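# Four arms unfold a pallet collar and seat it on a pallet

## Task

Unfold the pallet collar into its open shape and set it down on the pallet so it sits squarely in place.

## Robot and tools

Setup: four identical Kinova Gen3 arms, arm1 to arm4, each with seven revolute joints, a Robotiq 2F-85 two-finger gripper and a wrist camera (arm1_cam_wrist to arm4_cam_wrist). Two room cameras, cam_high (wide view) and cam_low, are fixed and belong to no arm. The hand reaches roughly 1.0 m from the joint-1 axis.

Frames: everything is in one scene frame with its origin on the floor and +z up. Arm feet (base_link) in that frame: arm1 at x=-0.434 y=-0.870 z=+0.802, arm2 at x=+0.237 y=-0.879 z=+0.836, arm3 at x=+1.000 y=-0.073 z=+0.834, arm4 at x=-0.899 y=-0.147 z=+0.776. Each foot faces along its own +x: arm1 and arm2 point roughly toward +y, arm3 toward -x, arm4 toward +x, tilted slightly toward -y. The hand point sits between the finger pads, about 2 cm short of the fingertips (0.5 cm when fully open). The hand's z axis runs along the fingers, and the fingers open and close along its y axis.

Tool move: one action for any set of arms. Its arguments are arm1, arm2, arm3, arm4 (each optional) and cameras. Each arm entry is an object holding joints and, optionally, min_time_s. joints maps names to absolute targets, not offsets: joint1_rad to joint7_rad in radians and gripper_m in metres. Any subset of names may be given; an omitted joint keeps its earlier target and may still be pushing toward it. Ranges: joint1_rad, joint3_rad, joint5_rad, joint7_rad -69.115 to 69.115; joint2_rad -2.249 to 2.249; joint4_rad -2.579 to 2.579; joint6_rad -2.099 to 2.099; gripper_m 0 (closed) to 0.085 (open), measured as the fingertip gap. Joint 1 swings the whole arm about its vertical foot axis; positive is clockwise seen from above, and 0 points along the foot's +x. Joint 2 is the shoulder: 0 is upright and positive leans forward. Joint 4 is the elbow and joint 6 the wrist; 0 means straight. Joints 3, 5 and 7 are roll joints, and positive joint 7 turns the hand counter-clockwise when viewed from behind. min_time_s (0.1 to 8 s) is a lower bound on how long that arm's motions take. Every motion in a call starts at once. One arm's joints leave and arrive together, and the hand may sweep a wide curve between postures. Speed caps are 1.39 rad/s for joints 1 to 4 and 1.22 rad/s for joints 5 to 7. cameras is a list drawn from the six camera names or ["all"]. Unknown keys make the call invalid, and values out of range get it refused. A move with no action returns the full state, the scene number and all images.

Tool wait: seconds from 0 to 10, plus optional cameras. It sends nothing new. Tool zoom_image: camera plus region [x0, y0, x1, y1] in pixels of the latest 896x504 image of that camera, origin top-left, at most 504 by 504. Tool read_manual returns only licence texts. Tool finished_scene takes scene, the current scene's number. It ends the scene for good, and the collar must stay seated with no help from the arms.

Reading results: the move line lists each arm that was sent motion, with done or its worst status. joint_status per joint can be done (within ±0.01 rad, gripper ±0.003 m), off_target (stopped short and may still push), time_out (target dropped, holding still), not_followed (a collision check withheld targets, which may still be pursued later) or limit_stop_at_motor_heat (resend the target). Arms under as last shown were not commanded this call. on_its_own reports motion that was not commanded. Joint velocities are in rad/s in joint order, and within noise means the arm is still. Joint torques are in N m, positive toward increasing angle, with per-unit offset and noise. Flange force is along the hand's x y z, includes any held weight, is noisy during acceleration, and reads no reading near singular poses. The images may lag slightly behind the state; the pictures line gives their order. A gripper short of its target usually means it is holding something.

Cautions: the arms do not stop on contact and keep pushing. A torque past 104.5 N m (joints 1-4) or 51.3 N m (joints 5-7), or a deviation of more than 5 degrees from the planned path, freezes that arm for 10 s. Arms pressing hard on one another fails the scene. Closing a gripper on another arm's fingers counts as such a press, and the collision check does not always catch finger or late contacts. Keep every item inside the work area and off the floor. Avoid drops, releasing parts while they move, slams, and hard pushes against fixed or heavy objects. Do not squeeze hard on a part that still rests on a surface. For a firm grip, open wide, then command a gap well below the part's width. Long holds, stretched poses and pushing at unreachable targets heat the motors: MOTOR HOT appears at 60 °C, and at 75 °C the arm sags in an over-temperature stop. Loose objects may get nudged now and then. The scene keeps running while replies are being composed, and the arms hold their last commands during that time.

Each tool is called after "Emit:" as name([rows], argument=value, ...), one row to a line, values as JSON.

## Session

Emit:
move()

Scene clock: 0.00 s.
Joint torques (N m): no reading
Motor temperatures (°C): arm1=[29 33 31 35 43 38 40] | arm2=[31 32 31 39 36 40 40] | arm3=[32 32 32 32 36 43 44] | arm4=[35 36 31 33 39 40 44]
Flange force (N): no reading
Joint velocities: within noise
arm1.joint_positions: joint1_rad=-0.266 joint2_rad=-0.322 joint3_rad=-0.070 joint4_rad=+1.467 joint5_rad=-0.025 joint6_rad=+1.972 joint7_rad=+1.690 gripper_m=+0.085
arm1.joint_status: not commanded
arm1.hand: x=-0.4586 y=-0.7148 z=+1.3058 quat_wxyz=(-0.007, +0.831, -0.556, -0.015) (m; scene frame)
arm2.joint_positions: joint1_rad=+0.169 joint2_rad=-0.405 joint3_rad=-0.124 joint4_rad=+1.485 joint5_rad=-0.046 joint6_rad=+2.001 joint7_rad=+1.567 gripper_m=+0.085
arm2.joint_status: not commanded
arm2.hand: x=+0.2361 y=-0.7513 z=+1.3452 quat_wxyz=(-0.021, +0.727, -0.686, -0.022) (m; scene frame)
arm3.joint_positions: joint1_rad=-0.395 joint2_rad=-0.361 joint3_rad=-0.122 joint4_rad=+1.569 joint5_rad=+0.001 joint6_rad=+1.948 joint7_rad=+1.410 gripper_m=+0.085
arm3.joint_status: not commanded
arm3.hand: x=+0.8804 y=-0.1494 z=+1.3130 quat_wxyz=(+0.024, -0.966, -0.257, +0.001) (m; scene frame)
arm4.joint_positions: joint1_rad=-0.488 joint2_rad=-0.406 joint3_rad=-0.102 joint4_rad=+1.489 joint5_rad=-0.007 joint6_rad=+1.926 joint7_rad=+1.877 gripper_m=+0.085
arm4.joint_status: not commanded
arm4.hand: x=-0.7439 y=-0.1129 z=+1.2841 quat_wxyz=(-0.059, +0.286, -0.956, +0.023) (m; scene frame)
pictures: arm1_cam_wrist, arm2_cam_wrist, arm3_cam_wrist, arm4_cam_wrist, cam_high, cam_low

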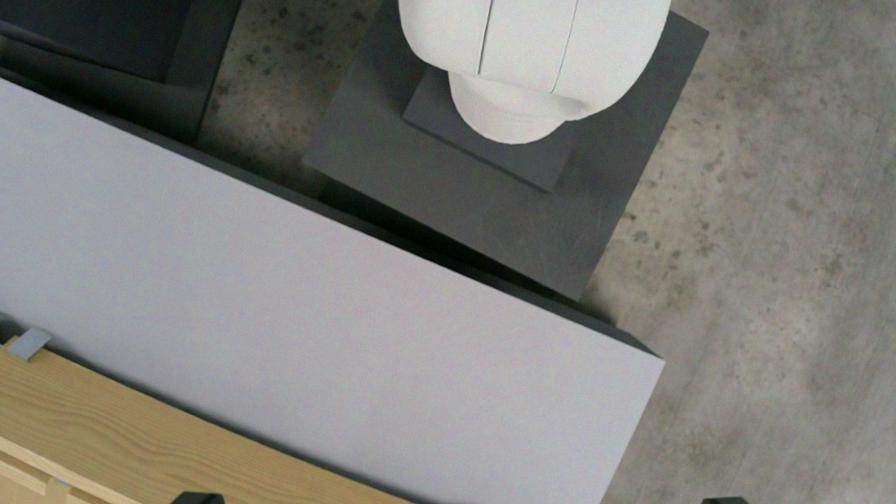

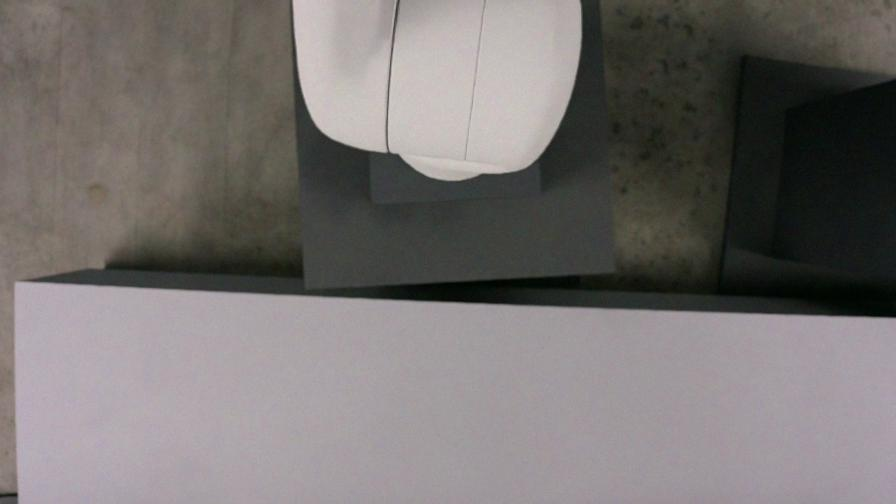

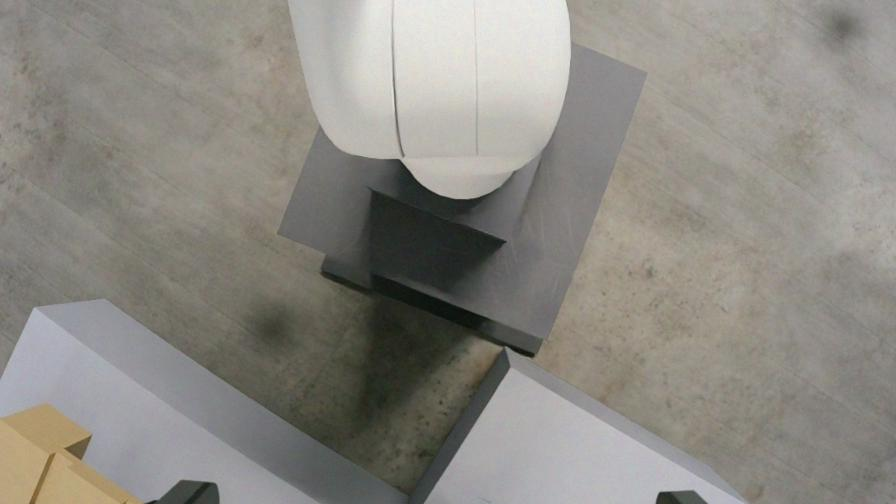

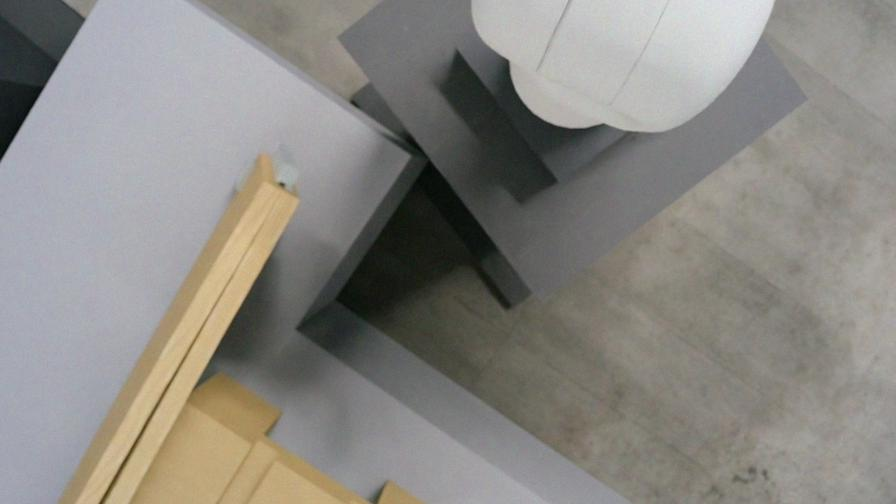

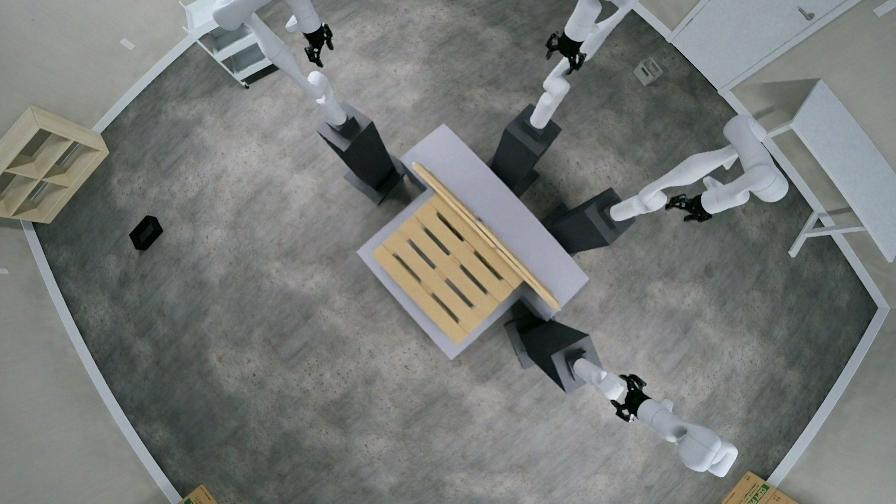

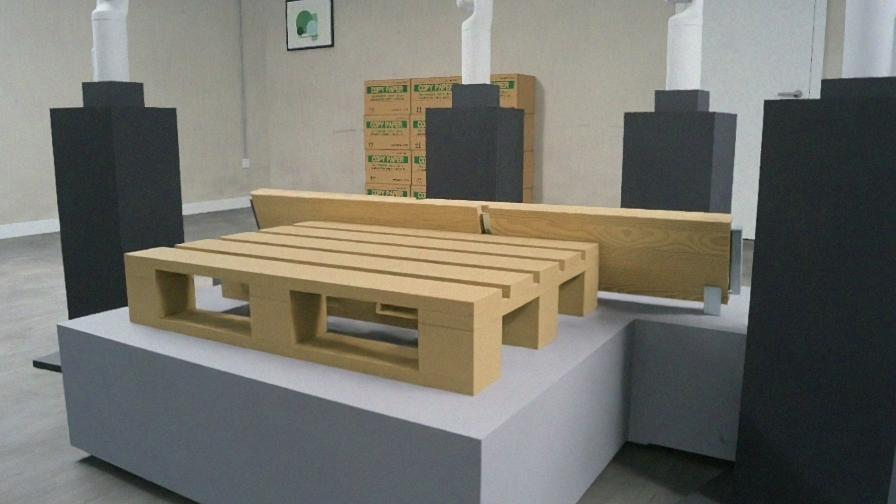

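Emit:
zoom_image(camera="cam_high", region=[340, 110, 600, 370])

Emit:
zoom_image(camera="cam_low", region=[440, 150, 780, 350])

Emit:
zoom_image(camera="cam_low", region=[120, 170, 440, 350])

Emit:
zoom_image(camera="arm4_cam_wrist", region=[0, 100, 400, 504])

Emit:
zoom_image(camera="arm1_cam_wrist", region=[0, 300, 400, 504])

Scaled by 1.938 from the camera's 896x504 image, which has a finer 1280x720 frame.

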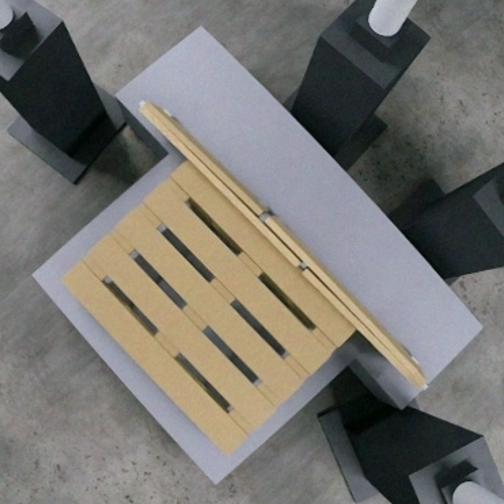

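Scaled by 1.482 from the camera's 896x504 image, which has a finer 1280x720 frame.

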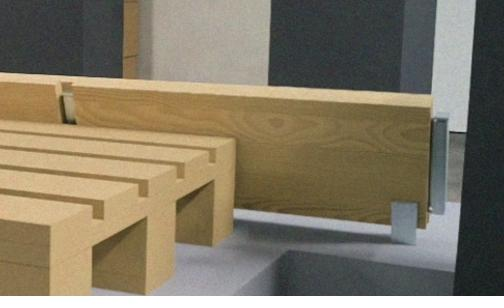

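Scaled by 1.575 from the camera's 896x504 image, which has a finer 1280x720 frame.

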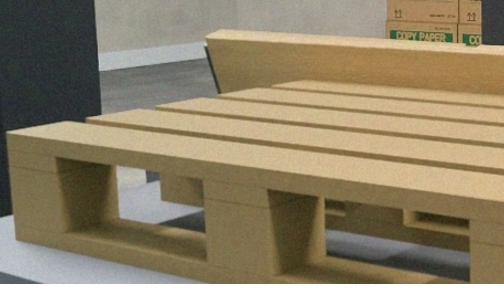

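Scaled by 1.248 from the camera's 896x504 image, which has a finer 1280x720 frame.

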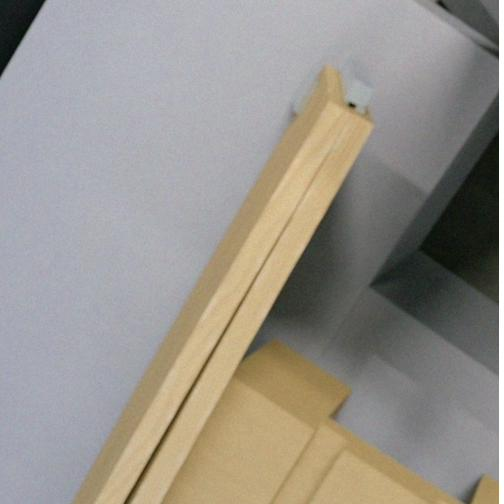

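Scaled by 1.260 from the camera's 896x504 image, which has a finer 1280x720 frame.

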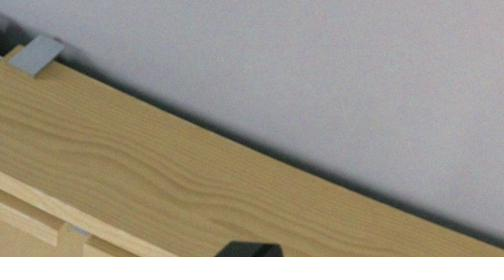

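Emit:
move(arm1={"joints": {"joint1_rad": -0.048, "joint2_rad": 0.2596, "joint3_rad": 0, "joint4_rad": 1.4139, "joint5_rad": 0, "joint6_rad": 1.468, "joint7_rad": 1.593}, "min_time_s": 2.5}, arm2={"joints": {"joint1_rad": 0.070, "joint2_rad": 0.3611, "joint3_rad": 0, "joint4_rad": 1.3796, "joint5_rad": 0, "joint6_rad": 1.4009, "joint7_rad": 1.545}, "min_time_s": 2.5}, arm3={"joints": {"joint1_rad": -0.3345, "joint2_rad": 0.0034, "joint3_rad": 0, "joint4_rad": 1.8189, "joint5_rad": 0, "joint6_rad": 1.3193, "joint7_rad": 1.41}, "min_time_s": 2.5}, cameras=["arm1_cam_wrist", "arm2_cam_wrist", "arm3_cam_wrist"])

Scene clock: 224.73 s.
Joint torques (N m): arm1=[0.15 -15.7 0.18 -9.41 0.14 -0.02 -0.2] | arm2=[-0.46 -16.78 0.22 -10.89 -0.1 -0.07 -0.19] | arm3=[1 -9.55 -0.95 -7.87 0.06 0.45 0.46] | arm4=[0.32 -1.45 0.74 -7.49 0.05 -0.19 -0.09]
Motor temperatures (°C): arm1=[29 33 31 35 43 38 40] | arm2=[31 31 31 39 36 40 40] | arm3=[32 31 32 32 36 43 43] | arm4=[34 36 30 33 38 39 43]
Flange force (N): arm1=[-2.5 -0.2 1.7] | arm2=[5.2 -1.0 5.6] | arm3=[-3.5 2.0 -0.7] | arm4=[-3.5 -0.1 -3.3]
move: arm1 done; arm2 done; arm3 done
Joint velocities: within noise
arm1.joint_positions: joint1_rad=-0.048 joint2_rad=+0.260 joint3_rad=+0.000 joint4_rad=+1.414 joint5_rad=+0.000 joint6_rad=+1.468 joint7_rad=+1.593 gripper_m=+0.085
arm1.joint_status: all done
arm1.hand: x=-0.3974 y=-0.4517 z=+1.1521 quat_wxyz=(+0.001, +0.708, -0.707, -0.006) (m; scene frame)
arm2.joint_positions: joint1_rad=+0.070 joint2_rad=+0.361 joint3_rad=+0.000 joint4_rad=+1.380 joint5_rad=+0.000 joint6_rad=+1.401 joint7_rad=+1.545 gripper_m=+0.085
arm2.joint_status: all done
arm2.hand: x=+0.2517 y=-0.4210 z=+1.1515 quat_wxyz=(+0.002, +0.707, -0.707, -0.004) (m; scene frame)
arm3.joint_positions: joint1_rad=-0.334 joint2_rad=+0.003 joint3_rad=+0.000 joint4_rad=+1.819 joint5_rad=+0.000 joint6_rad=+1.319 joint7_rad=+1.410 gripper_m=+0.085
arm3.joint_status: all done
arm3.hand: x=+0.7202 y=-0.2005 z=+1.1500 quat_wxyz=(+0.001, -0.985, -0.172, +0.000) (m; scene frame)
arm4: as last shown
pictures: arm1_cam_wrist, arm2_cam_wrist, arm3_cam_wrist

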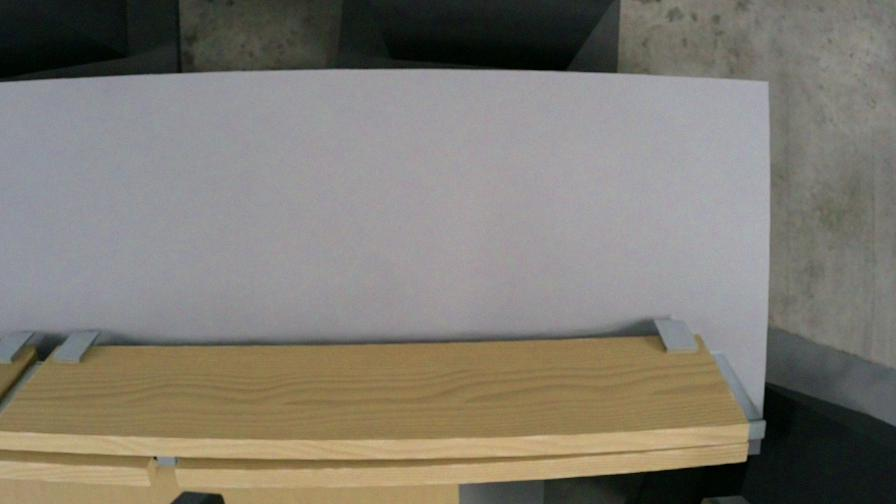

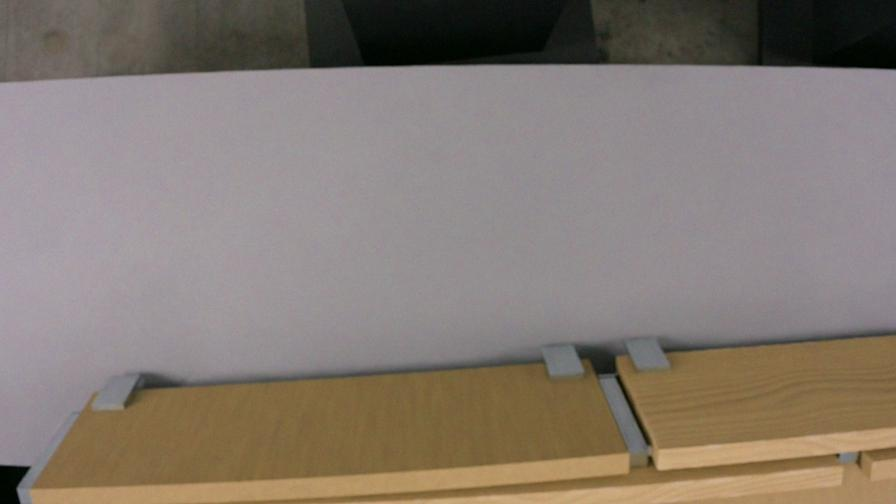

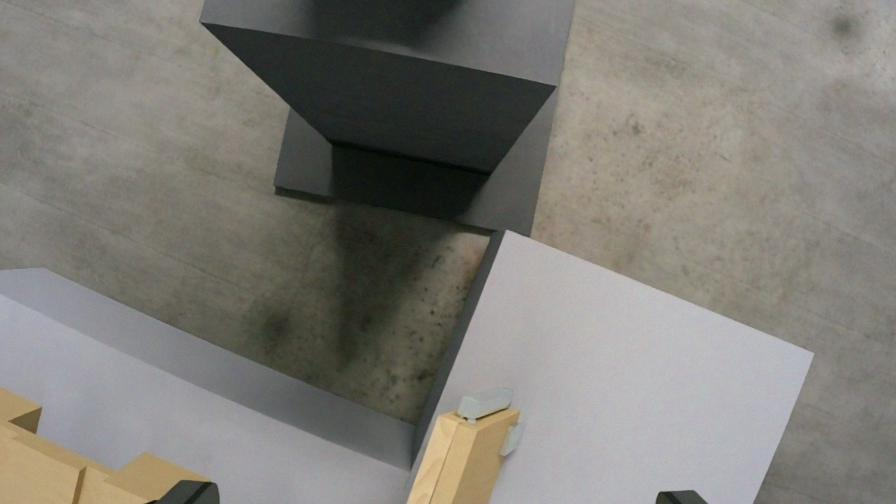

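Emit:
zoom_image(camera="arm1_cam_wrist", region=[0, 320, 400, 504])

Emit:
zoom_image(camera="arm1_cam_wrist", region=[496, 300, 896, 504])

Emit:
zoom_image(camera="arm2_cam_wrist", region=[496, 320, 896, 504])

Emit:
zoom_image(camera="arm3_cam_wrist", region=[300, 340, 600, 504])

Scaled by 1.260 from the camera's 896x504 image, which has a finer 1280x720 frame.

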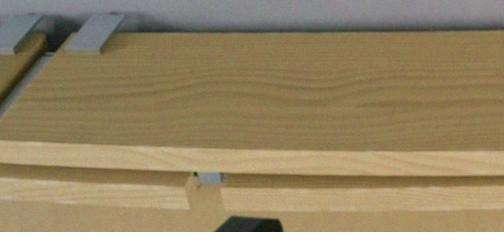

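Scaled by 1.260 from the camera's 896x504 image, which has a finer 1280x720 frame.

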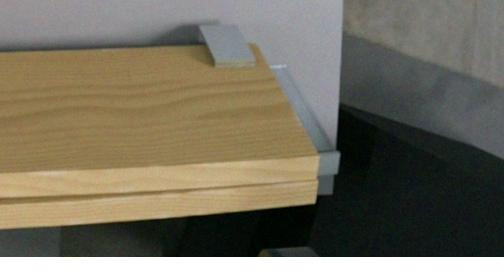

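Scaled by 1.260 from the camera's 896x504 image, which has a finer 1280x720 frame.

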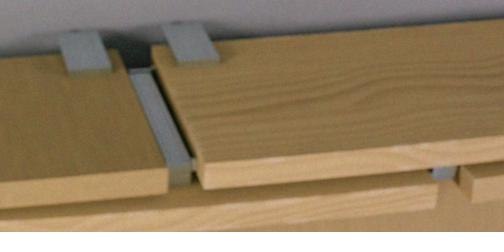

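Scaled by 1.680 from the camera's 896x504 image, which has a finer 1280x720 frame.

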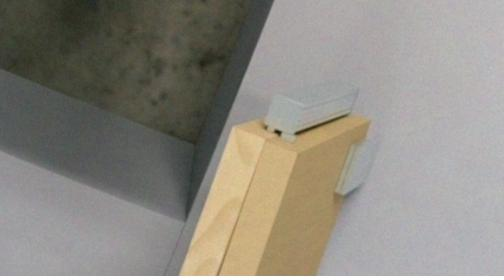

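Emit:
move(cameras=["arm4_cam_wrist", "cam_high"])

Emit:
zoom_image(camera="arm4_cam_wrist", region=[200, 120, 340, 240])

Emit:
zoom_image(camera="cam_high", region=[390, 130, 510, 250])

Emit:
zoom_image(camera="cam_high", region=[480, 210, 600, 330])

Scene clock: 293.60 s.
Joint torques (N m): arm1=[0.14 -15.8 0.16 -9.37 0.1 -0.04 -0.25] | arm2=[-0.45 -16.77 0.18 -10.92 -0.05 -0.1 -0.19] | arm3=[1 -9.55 -0.97 -7.85 0.04 0.46 0.47] | arm4=[0.33 -1.45 0.83 -7.5 0.11 -0.24 -0.15]
Motor temperatures (°C): arm1=[29 33 31 35 43 38 40] | arm2=[31 32 30 39 36 40 40] | arm3=[32 31 32 32 36 43 43] | arm4=[34 36 30 33 38 39 43]
Flange force (N): arm1=[-2.8 -0.4 1.5] | arm2=[5.2 -1.0 5.6] | arm3=[-3.6 2.0 -0.7] | arm4=[-3.6 0.1 -3.5]
Joint velocities: within noise
arm1.joint_positions: joint1_rad=-0.048 joint2_rad=+0.260 joint3_rad=+0.000 joint4_rad=+1.414 joint5_rad=+0.000 joint6_rad=+1.468 joint7_rad=+1.593 gripper_m=+0.085
arm1.joint_status: all done
arm1.hand: x=-0.3974 y=-0.4517 z=+1.1521 quat_wxyz=(+0.001, +0.708, -0.707, -0.006) (m; scene frame)
arm2.joint_positions: joint1_rad=+0.070 joint2_rad=+0.361 joint3_rad=+0.000 joint4_rad=+1.380 joint5_rad=+0.000 joint6_rad=+1.401 joint7_rad=+1.545 gripper_m=+0.085
arm2.joint_status: all done
arm2.hand: x=+0.2517 y=-0.4210 z=+1.1514 quat_wxyz=(+0.002, +0.707, -0.707, -0.004) (m; scene frame)
arm3.joint_positions: joint1_rad=-0.334 joint2_rad=+0.003 joint3_rad=+0.000 joint4_rad=+1.819 joint5_rad=+0.000 joint6_rad=+1.319 joint7_rad=+1.410 gripper_m=+0.085
arm3.joint_status: all done
arm3.hand: x=+0.7202 y=-0.2005 z=+1.1500 quat_wxyz=(+0.001, -0.985, -0.172, -0.001) (m; scene frame)
arm4.joint_positions: joint1_rad=-0.488 joint2_rad=-0.406 joint3_rad=-0.102 joint4_rad=+1.489 joint5_rad=-0.007 joint6_rad=+1.926 joint7_rad=+1.877 gripper_m=+0.085
arm4.joint_status: not commanded
arm4.hand: x=-0.7439 y=-0.1129 z=+1.2841 quat_wxyz=(-0.059, +0.286, -0.956, +0.023) (m; scene frame)
pictures: arm4_cam_wrist, cam_high

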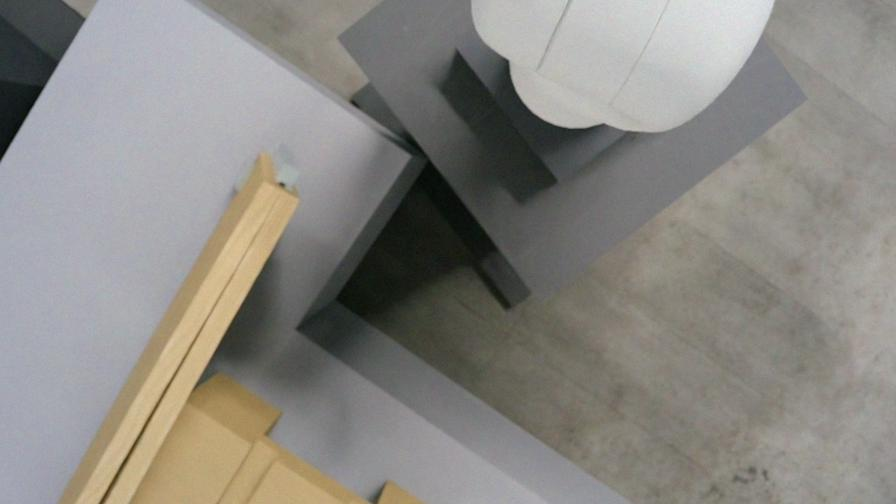

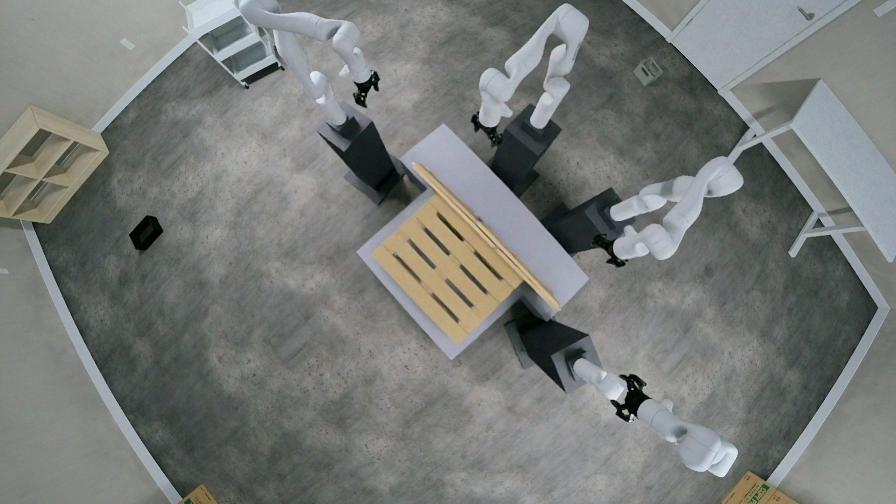

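Scaled by 3.600 from the camera's 896x504 image, which has a finer 1280x720 frame.

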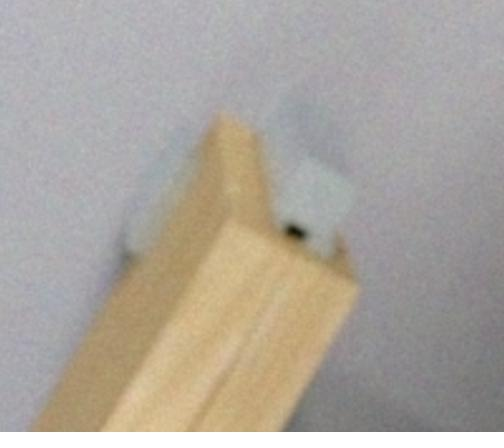

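Scaled by 4.200 from the camera's 896x504 image, which has a finer 1280x720 frame.

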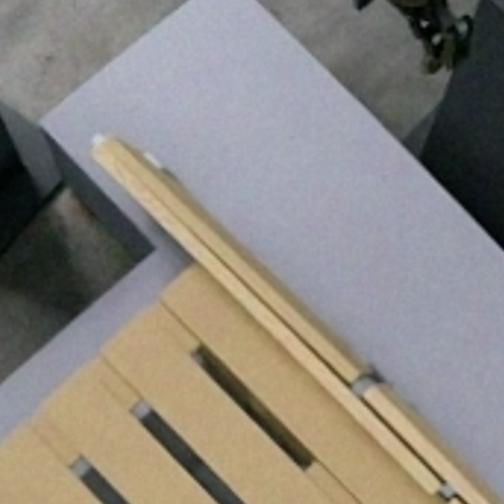

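Scaled by 4.200 from the camera's 896x504 image, which has a finer 1280x720 frame.

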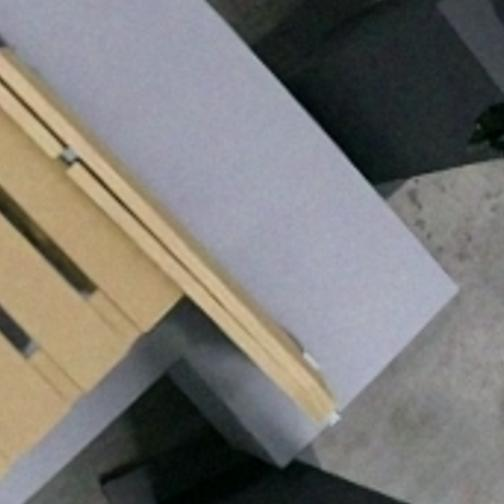

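Emit:
move(arm2={"joints": {"joint1_rad": -0.328, "joint2_rad": 1.1779, "joint3_rad": 0, "joint4_rad": 0.7866, "joint5_rad": 0, "joint6_rad": 1.1771, "joint7_rad": 1.1465}, "min_time_s": 3}, cameras=["arm2_cam_wrist"])

Emit:
zoom_image(camera="arm2_cam_wrist", region=[200, 150, 700, 350])

Scene clock: 332.17 s.
Joint torques (N m): arm1=[0.1 -15.78 0.19 -9.31 0.1 -0.05 -0.23] | arm2=[-0.46 -27.29 0.46 -10.39 -0.12 -0.06 -0.18] | arm3=[1 -9.58 -0.98 -7.85 0.04 0.45 0.45] | arm4=[0.31 -1.46 0.78 -7.51 0.09 -0.18 -0.14]
Motor temperatures (°C): arm1=[29 33 30 35 43 38 40] | arm2=[31 32 30 39 36 40 40] | arm3=[32 31 32 32 36 43 43] | arm4=[34 36 30 33 38 39 43]
Flange force (N): arm1=[-3.0 -0.4 1.3] | arm2=[12.3 -5.9 1.4] | arm3=[-3.7 1.9 -0.7] | arm4=[-3.5 -0.1 -3.3]
move: arm2 done
Joint velocities: within noise
arm1, arm3, arm4: as last shown
arm2.joint_positions: joint1_rad=-0.328 joint2_rad=+1.178 joint3_rad=+0.000 joint4_rad=+0.787 joint5_rad=+0.000 joint6_rad=+1.177 joint7_rad=+1.146 gripper_m=+0.085
arm2.joint_status: all done
arm2.hand: x=-0.0204 y=-0.2503 z=+0.8541 quat_wxyz=(+0.002, +0.707, -0.707, -0.004) (m; scene frame)
pictures: arm2_cam_wrist

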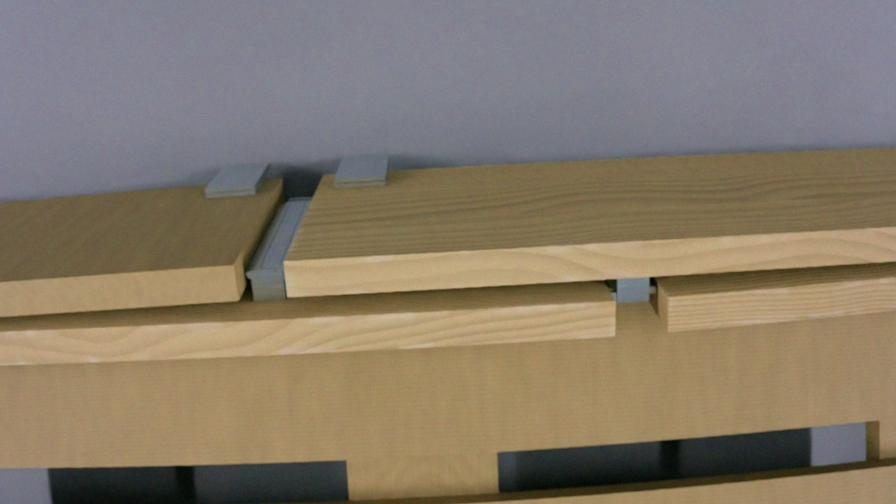

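Scaled by 1.008 from the camera's 896x504 image, which has a finer 1280x720 frame.

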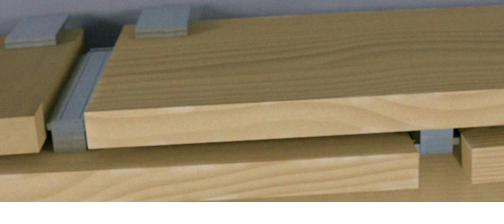

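Emit:
zoom_image(camera="arm2_cam_wrist", region=[220, 240, 420, 360])

Emit:
zoom_image(camera="arm2_cam_wrist", region=[520, 240, 720, 360])

Scaled by 2.520 from the camera's 896x504 image, which has a finer 1280x720 frame.

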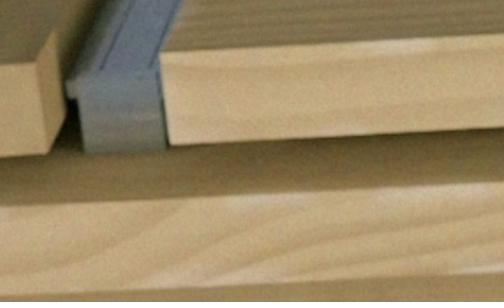

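Scaled by 2.520 from the camera's 896x504 image, which has a finer 1280x720 frame.

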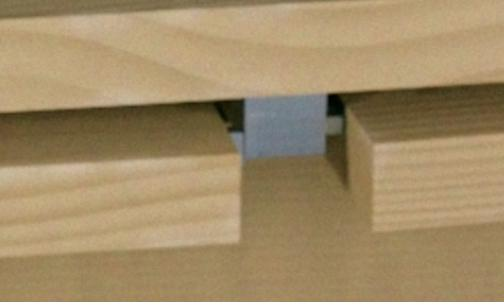

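Emit:
move(arm3={"joints": {"joint1_rad": 0.2683, "joint2_rad": 0.6527, "joint3_rad": 0, "joint4_rad": 1.5741, "joint5_rad": 0, "joint6_rad": 0.9148, "joint7_rad": 1.6665}, "min_time_s": 3}, arm4={"joints": {"joint1_rad": -0.680, "joint2_rad": 0.5095, "joint3_rad": 0, "joint4_rad": 1.6206, "joint5_rad": 0, "joint6_rad": 1.0115, "joint7_rad": 1.2017}, "min_time_s": 3}, cameras=["arm3_cam_wrist", "arm4_cam_wrist", "cam_low"])

Scene clock: 737.57 s.
Joint torques (N m): arm1=[0.08 -15.68 0.21 -9.41 0.1 -0.07 -0.24] | arm2=[-0.48 -27.37 0.4 -10.31 -0.11 -0.09 -0.18] | arm3=[1 -20.59 -0.65 -6.31 0.05 0.47 0.46] | arm4=[0.54 -17.93 0.87 -6.73 -0.05 0.14 -0.12]
Motor temperatures (°C): arm1=[29 33 30 35 43 38 40] | arm2=[31 35 30 39 35 40 40] | arm3=[31 31 32 32 35 43 43] | arm4=[34 36 30 33 38 39 43]
Flange force (N): arm1=[-2.4 -0.4 1.5] | arm2=[11.5 -5.5 1.5] | arm3=[-4.5 2.2 1.5] | arm4=[-3.1 1.5 -0.2]
move: arm3 done; arm4 done
Joint velocities: within noise
arm1, arm2: as last shown
arm3.joint_positions: joint1_rad=+0.268 joint2_rad=+0.653 joint3_rad=+0.000 joint4_rad=+1.574 joint5_rad=+0.000 joint6_rad=+0.915 joint7_rad=+1.667 gripper_m=+0.085
arm3.joint_status: all done
arm3.hand: x=+0.4999 y=-0.0002 z=+0.9503 quat_wxyz=(+0.001, -1.000, +0.000, +0.000) (m; scene frame)
arm4.joint_positions: joint1_rad=-0.680 joint2_rad=+0.510 joint3_rad=+0.000 joint4_rad=+1.621 joint5_rad=+0.000 joint6_rad=+1.012 joint7_rad=+1.202 gripper_m=+0.085
arm4.joint_status: all done
arm4.hand: x=-0.4485 y=+0.0021 z=+0.9436 quat_wxyz=(+0.005, -0.001, -1.000, +0.006) (m; scene frame)
pictures: arm3_cam_wrist, arm4_cam_wrist, cam_low

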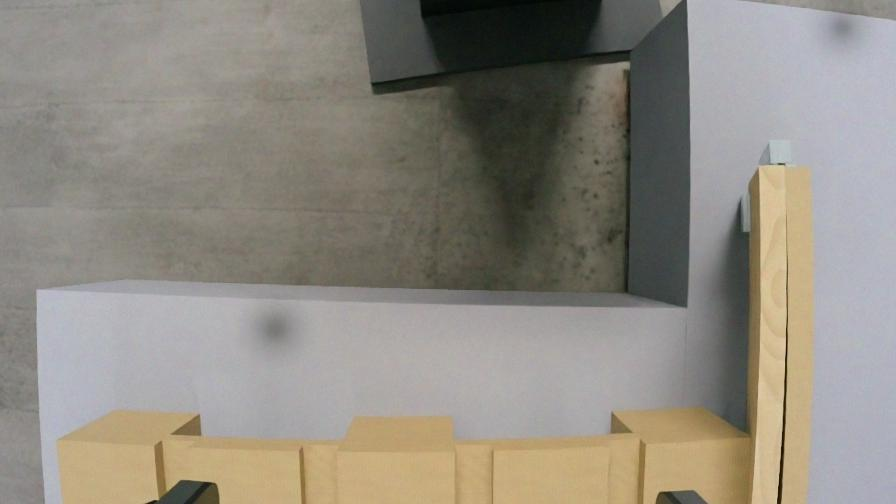

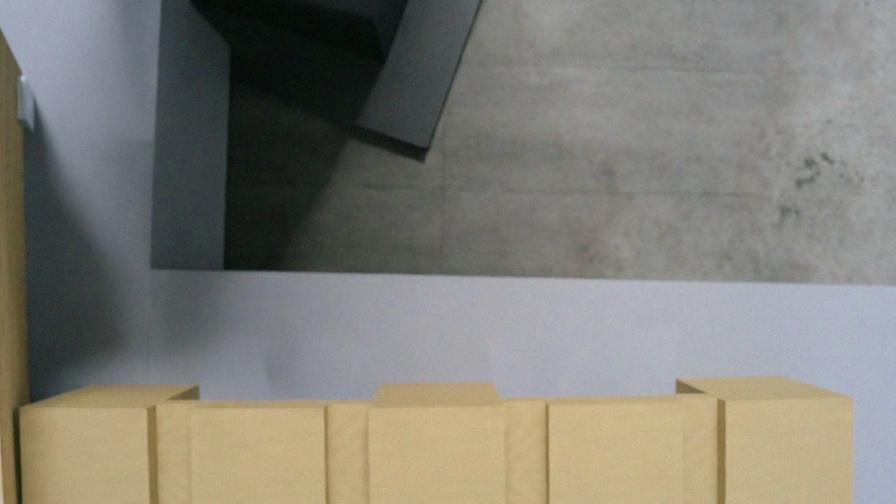

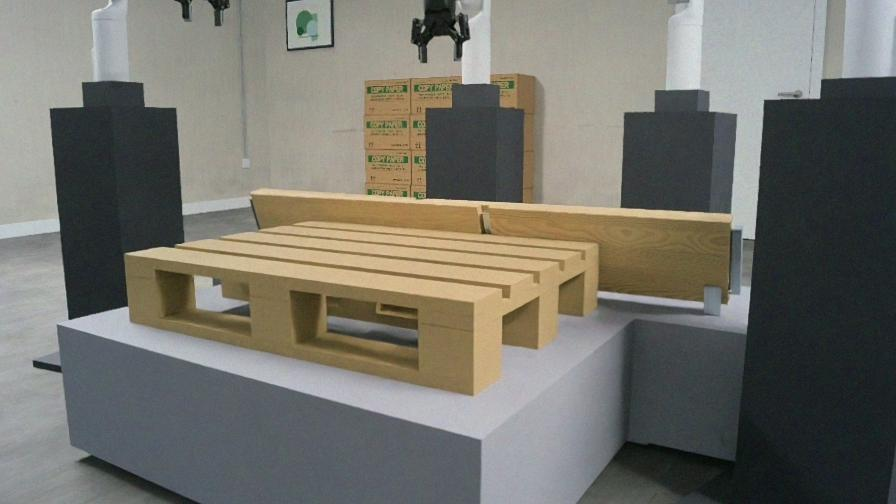

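Emit:
zoom_image(camera="arm3_cam_wrist", region=[700, 120, 860, 504])

Emit:
zoom_image(camera="cam_low", region=[640, 190, 780, 330])

Emit:
zoom_image(camera="cam_low", region=[200, 170, 340, 310])

Emit:
zoom_image(camera="cam_low", region=[430, 180, 610, 330])

Scaled by 1.312 from the camera's 896x504 image, which has a finer 1280x720 frame.

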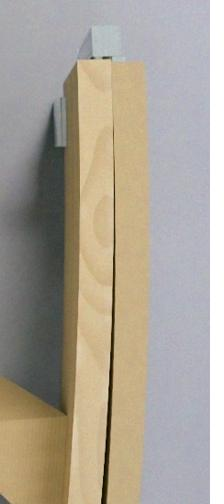

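Scaled by 3.600 from the camera's 896x504 image, which has a finer 1280x720 frame.

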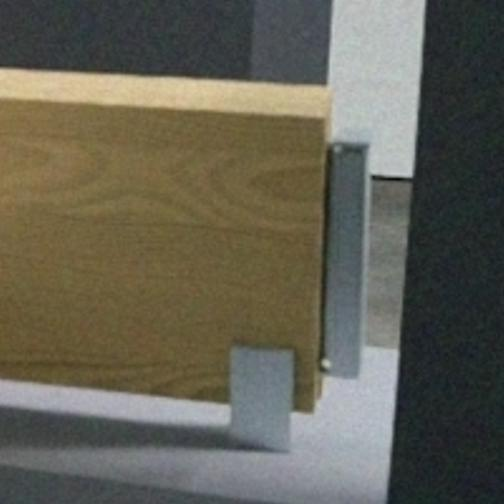

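Scaled by 3.600 from the camera's 896x504 image, which has a finer 1280x720 frame.

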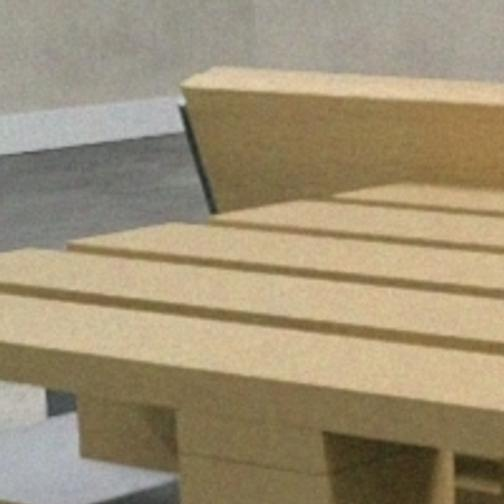

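Scaled by 2.800 from the camera's 896x504 image, which has a finer 1280x720 frame.

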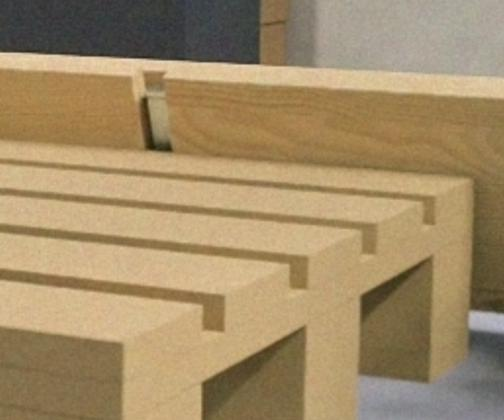

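Emit:
zoom_image(camera="arm4_cam_wrist", region=[0, 340, 260, 504])

Emit:
zoom_image(camera="arm4_cam_wrist", region=[636, 340, 896, 504])

Emit:
zoom_image(camera="arm3_cam_wrist", region=[0, 360, 240, 504])

Emit:
zoom_image(camera="arm3_cam_wrist", region=[580, 360, 820, 504])

Scaled by 1.938 from the camera's 896x504 image, which has a finer 1280x720 frame.

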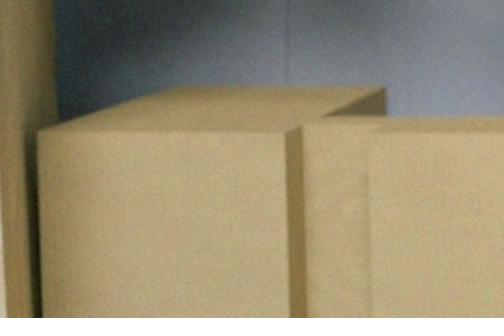

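Scaled by 1.938 from the camera's 896x504 image, which has a finer 1280x720 frame.

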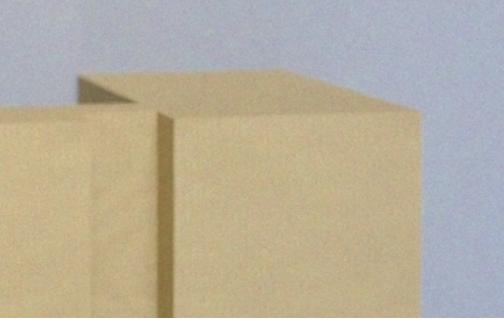

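Scaled by 2.100 from the camera's 896x504 image, which has a finer 1280x720 frame.

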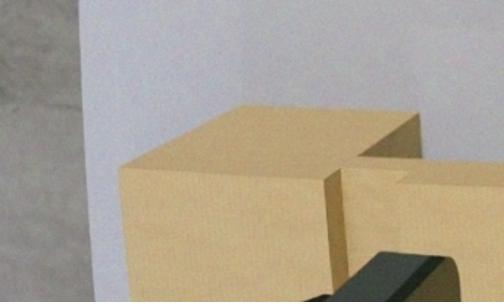

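Scaled by 2.100 from the camera's 896x504 image, which has a finer 1280x720 frame.

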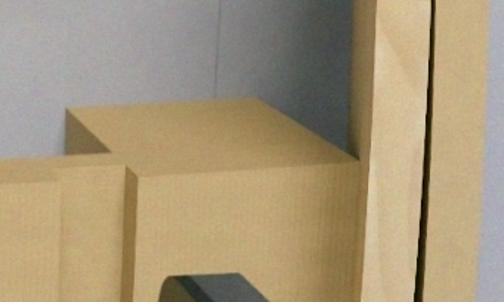

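Emit:
move(cameras=["cam_high"])

Emit:
zoom_image(camera="cam_high", region=[350, 230, 480, 360])

Emit:
zoom_image(camera="cam_high", region=[400, 150, 560, 310])

Scene clock: 878.90 s.
Joint torques (N m): arm1=[0.15 -15.72 0.22 -9.46 0.15 -0.05 -0.2] | arm2=[-0.51 -27.36 0.42 -10.36 -0.09 -0.1 -0.17] | arm3=[1.02 -20.57 -0.67 -6.34 0.03 0.44 0.46] | arm4=[0.56 -17.95 0.83 -6.65 -0.04 0.19 -0.19]
Motor temperatures (°C): arm1=[29 33 30 35 43 38 40] | arm2=[31 35 30 39 35 40 40] | arm3=[31 32 31 32 35 43 43] | arm4=[34 36 30 32 38 39 43]
Flange force (N): arm1=[-2.4 -0.2 1.7] | arm2=[11.8 -5.7 1.5] | arm3=[-4.4 2.3 1.5] | arm4=[-3.4 1.5 -0.2]
Joint velocities: within noise
arm1.joint_positions: joint1_rad=-0.048 joint2_rad=+0.260 joint3_rad=+0.000 joint4_rad=+1.414 joint5_rad=+0.000 joint6_rad=+1.468 joint7_rad=+1.593 gripper_m=+0.085
arm1.joint_status: not commanded
arm1.hand: x=-0.3974 y=-0.4517 z=+1.1521 quat_wxyz=(+0.001, +0.708, -0.707, -0.006) (m; scene frame)
arm2.joint_positions: joint1_rad=-0.328 joint2_rad=+1.178 joint3_rad=+0.000 joint4_rad=+0.787 joint5_rad=+0.000 joint6_rad=+1.177 joint7_rad=+1.146 gripper_m=+0.085
arm2.joint_status: not commanded
arm2.hand: x=-0.0204 y=-0.2503 z=+0.8541 quat_wxyz=(+0.002, +0.707, -0.707, -0.004) (m; scene frame)
arm3.joint_positions: joint1_rad=+0.268 joint2_rad=+0.653 joint3_rad=+0.000 joint4_rad=+1.574 joint5_rad=+0.000 joint6_rad=+0.915 joint7_rad=+1.667 gripper_m=+0.085
arm3.joint_status: all done
arm3.hand: x=+0.4999 y=-0.0002 z=+0.9503 quat_wxyz=(+0.001, -1.000, +0.000, +0.000) (m; scene frame)
arm4.joint_positions: joint1_rad=-0.680 joint2_rad=+0.510 joint3_rad=+0.000 joint4_rad=+1.621 joint5_rad=+0.000 joint6_rad=+1.012 joint7_rad=+1.202 gripper_m=+0.085
arm4.joint_status: all done
arm4.hand: x=-0.4485 y=+0.0021 z=+0.9436 quat_wxyz=(+0.005, -0.001, -1.000, +0.006) (m; scene frame)
pictures: cam_high

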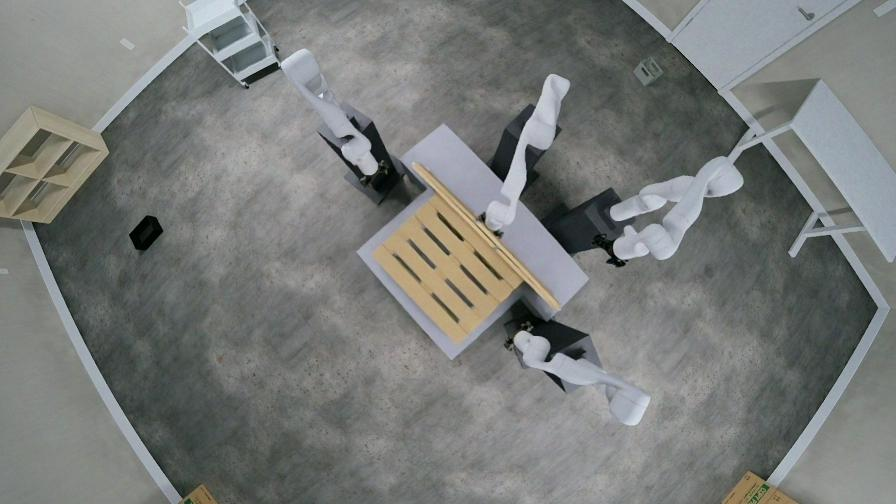

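Scaled by 3.877 from the camera's 896x504 image, which has a finer 1280x720 frame.

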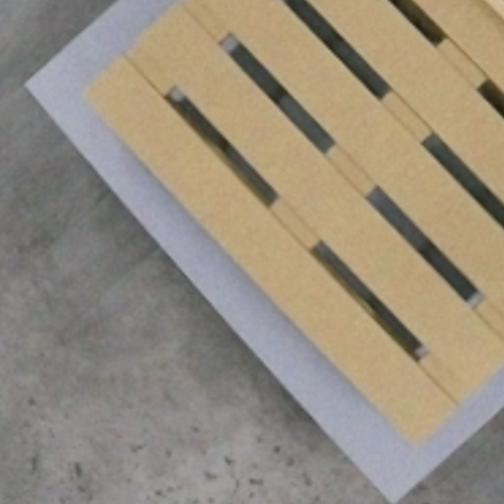

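Scaled by 3.150 from the camera's 896x504 image, which has a finer 1280x720 frame.

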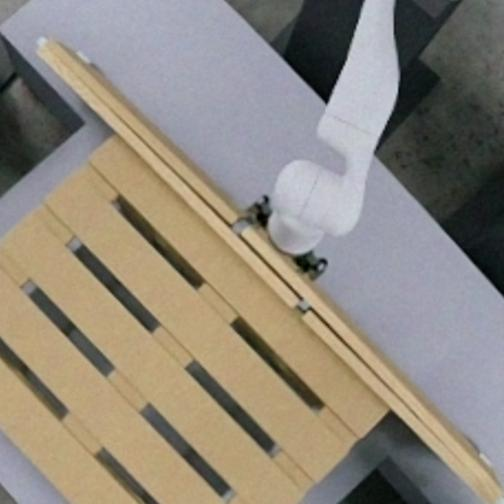

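Emit:
move(arm3={"joints": {"joint1_rad": -0.0984, "joint2_rad": 0.9154, "joint3_rad": 0, "joint4_rad": 1.4039, "joint5_rad": 0, "joint6_rad": 0.8223, "joint7_rad": 1.3}, "min_time_s": 3}, arm4={"joints": {"joint1_rad": -0.2488, "joint2_rad": 0.6225, "joint3_rad": 0, "joint4_rad": 1.8041, "joint5_rad": 0, "joint6_rad": 0.715, "joint7_rad": 1.6332}, "min_time_s": 3}, cameras=["arm3_cam_wrist", "arm4_cam_wrist"])

Emit:
zoom_image(camera="arm3_cam_wrist", region=[380, 200, 680, 500])

Emit:
zoom_image(camera="arm4_cam_wrist", region=[150, 200, 450, 500])

Scene clock: 974.53 s.
Joint torques (N m): arm1=[0.17 -15.68 0.26 -9.37 0.15 -0.06 -0.21] | arm2=[-0.44 -27.34 0.41 -10.4 -0.09 -0.09 -0.18] | arm3=[0.98 -23.91 -0.59 -5.79 0.03 0.43 0.43] | arm4=[0.68 -18.06 0.89 -5.07 -0.04 0.2 -0.18]
Motor temperatures (°C): arm1=[29 33 30 35 43 38 40] | arm2=[31 35 30 39 35 40 40] | arm3=[31 32 31 32 35 42 43] | arm4=[34 37 30 32 38 39 43]
Flange force (N): arm1=[-2.6 -0.1 1.4] | arm2=[12.1 -5.8 1.4] | arm3=[-3.6 3.6 2.2] | arm4=[-3.0 0.2 0.8]
move: arm3 done; arm4 done
Joint velocities: within noise
arm1, arm2: as last shown
arm3.joint_positions: joint1_rad=-0.098 joint2_rad=+0.915 joint3_rad=+0.000 joint4_rad=+1.404 joint5_rad=+0.000 joint6_rad=+0.822 joint7_rad=+1.300 gripper_m=+0.085
arm3.joint_status: all done
arm3.hand: x=+0.4499 y=-0.1999 z=+0.8498 quat_wxyz=(+0.001, -1.000, +0.000, +0.000) (m; scene frame)
arm4.joint_positions: joint1_rad=-0.249 joint2_rad=+0.623 joint3_rad=+0.000 joint4_rad=+1.804 joint5_rad=+0.000 joint6_rad=+0.715 joint7_rad=+1.633 gripper_m=+0.085
arm4.joint_status: all done
arm4.hand: x=-0.4495 y=-0.1988 z=+0.8500 quat_wxyz=(+0.005, +0.000, -1.000, +0.006) (m; scene frame)
pictures: arm3_cam_wrist, arm4_cam_wrist

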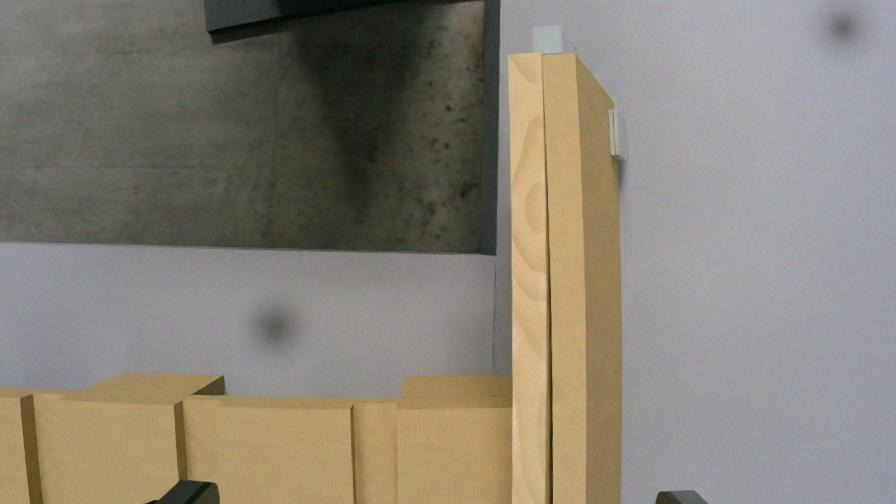

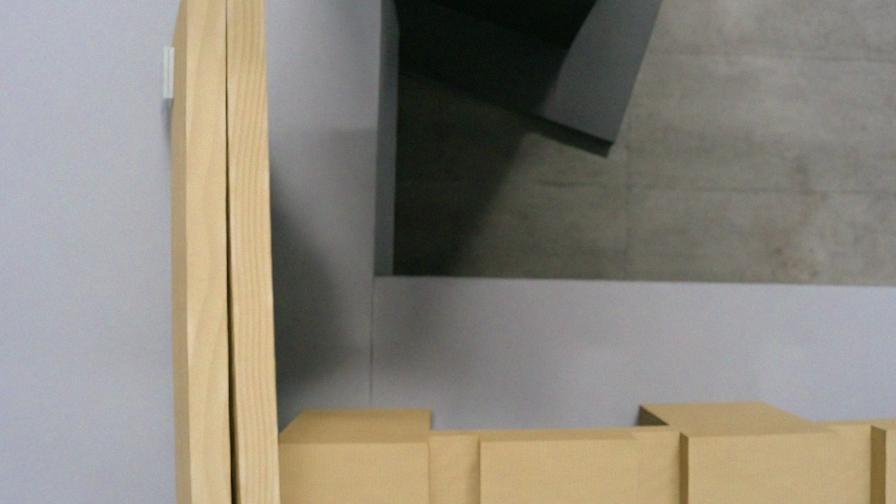

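Scaled by 1.680 from the camera's 896x504 image, which has a finer 1280x720 frame.

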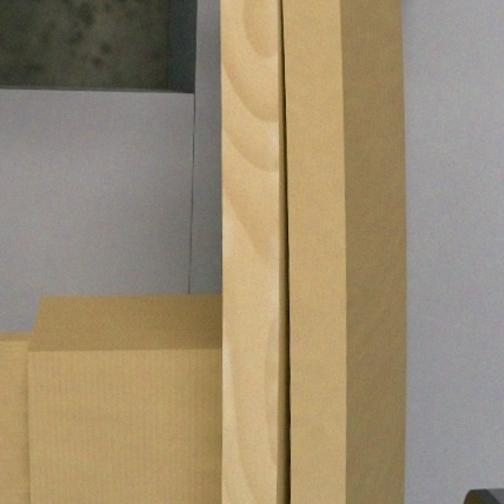

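Scaled by 1.680 from the camera's 896x504 image, which has a finer 1280x720 frame.

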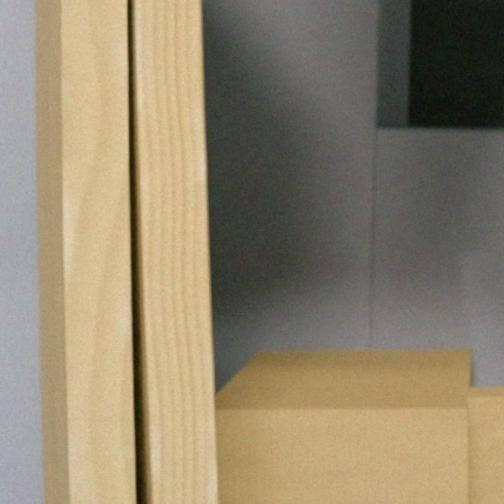

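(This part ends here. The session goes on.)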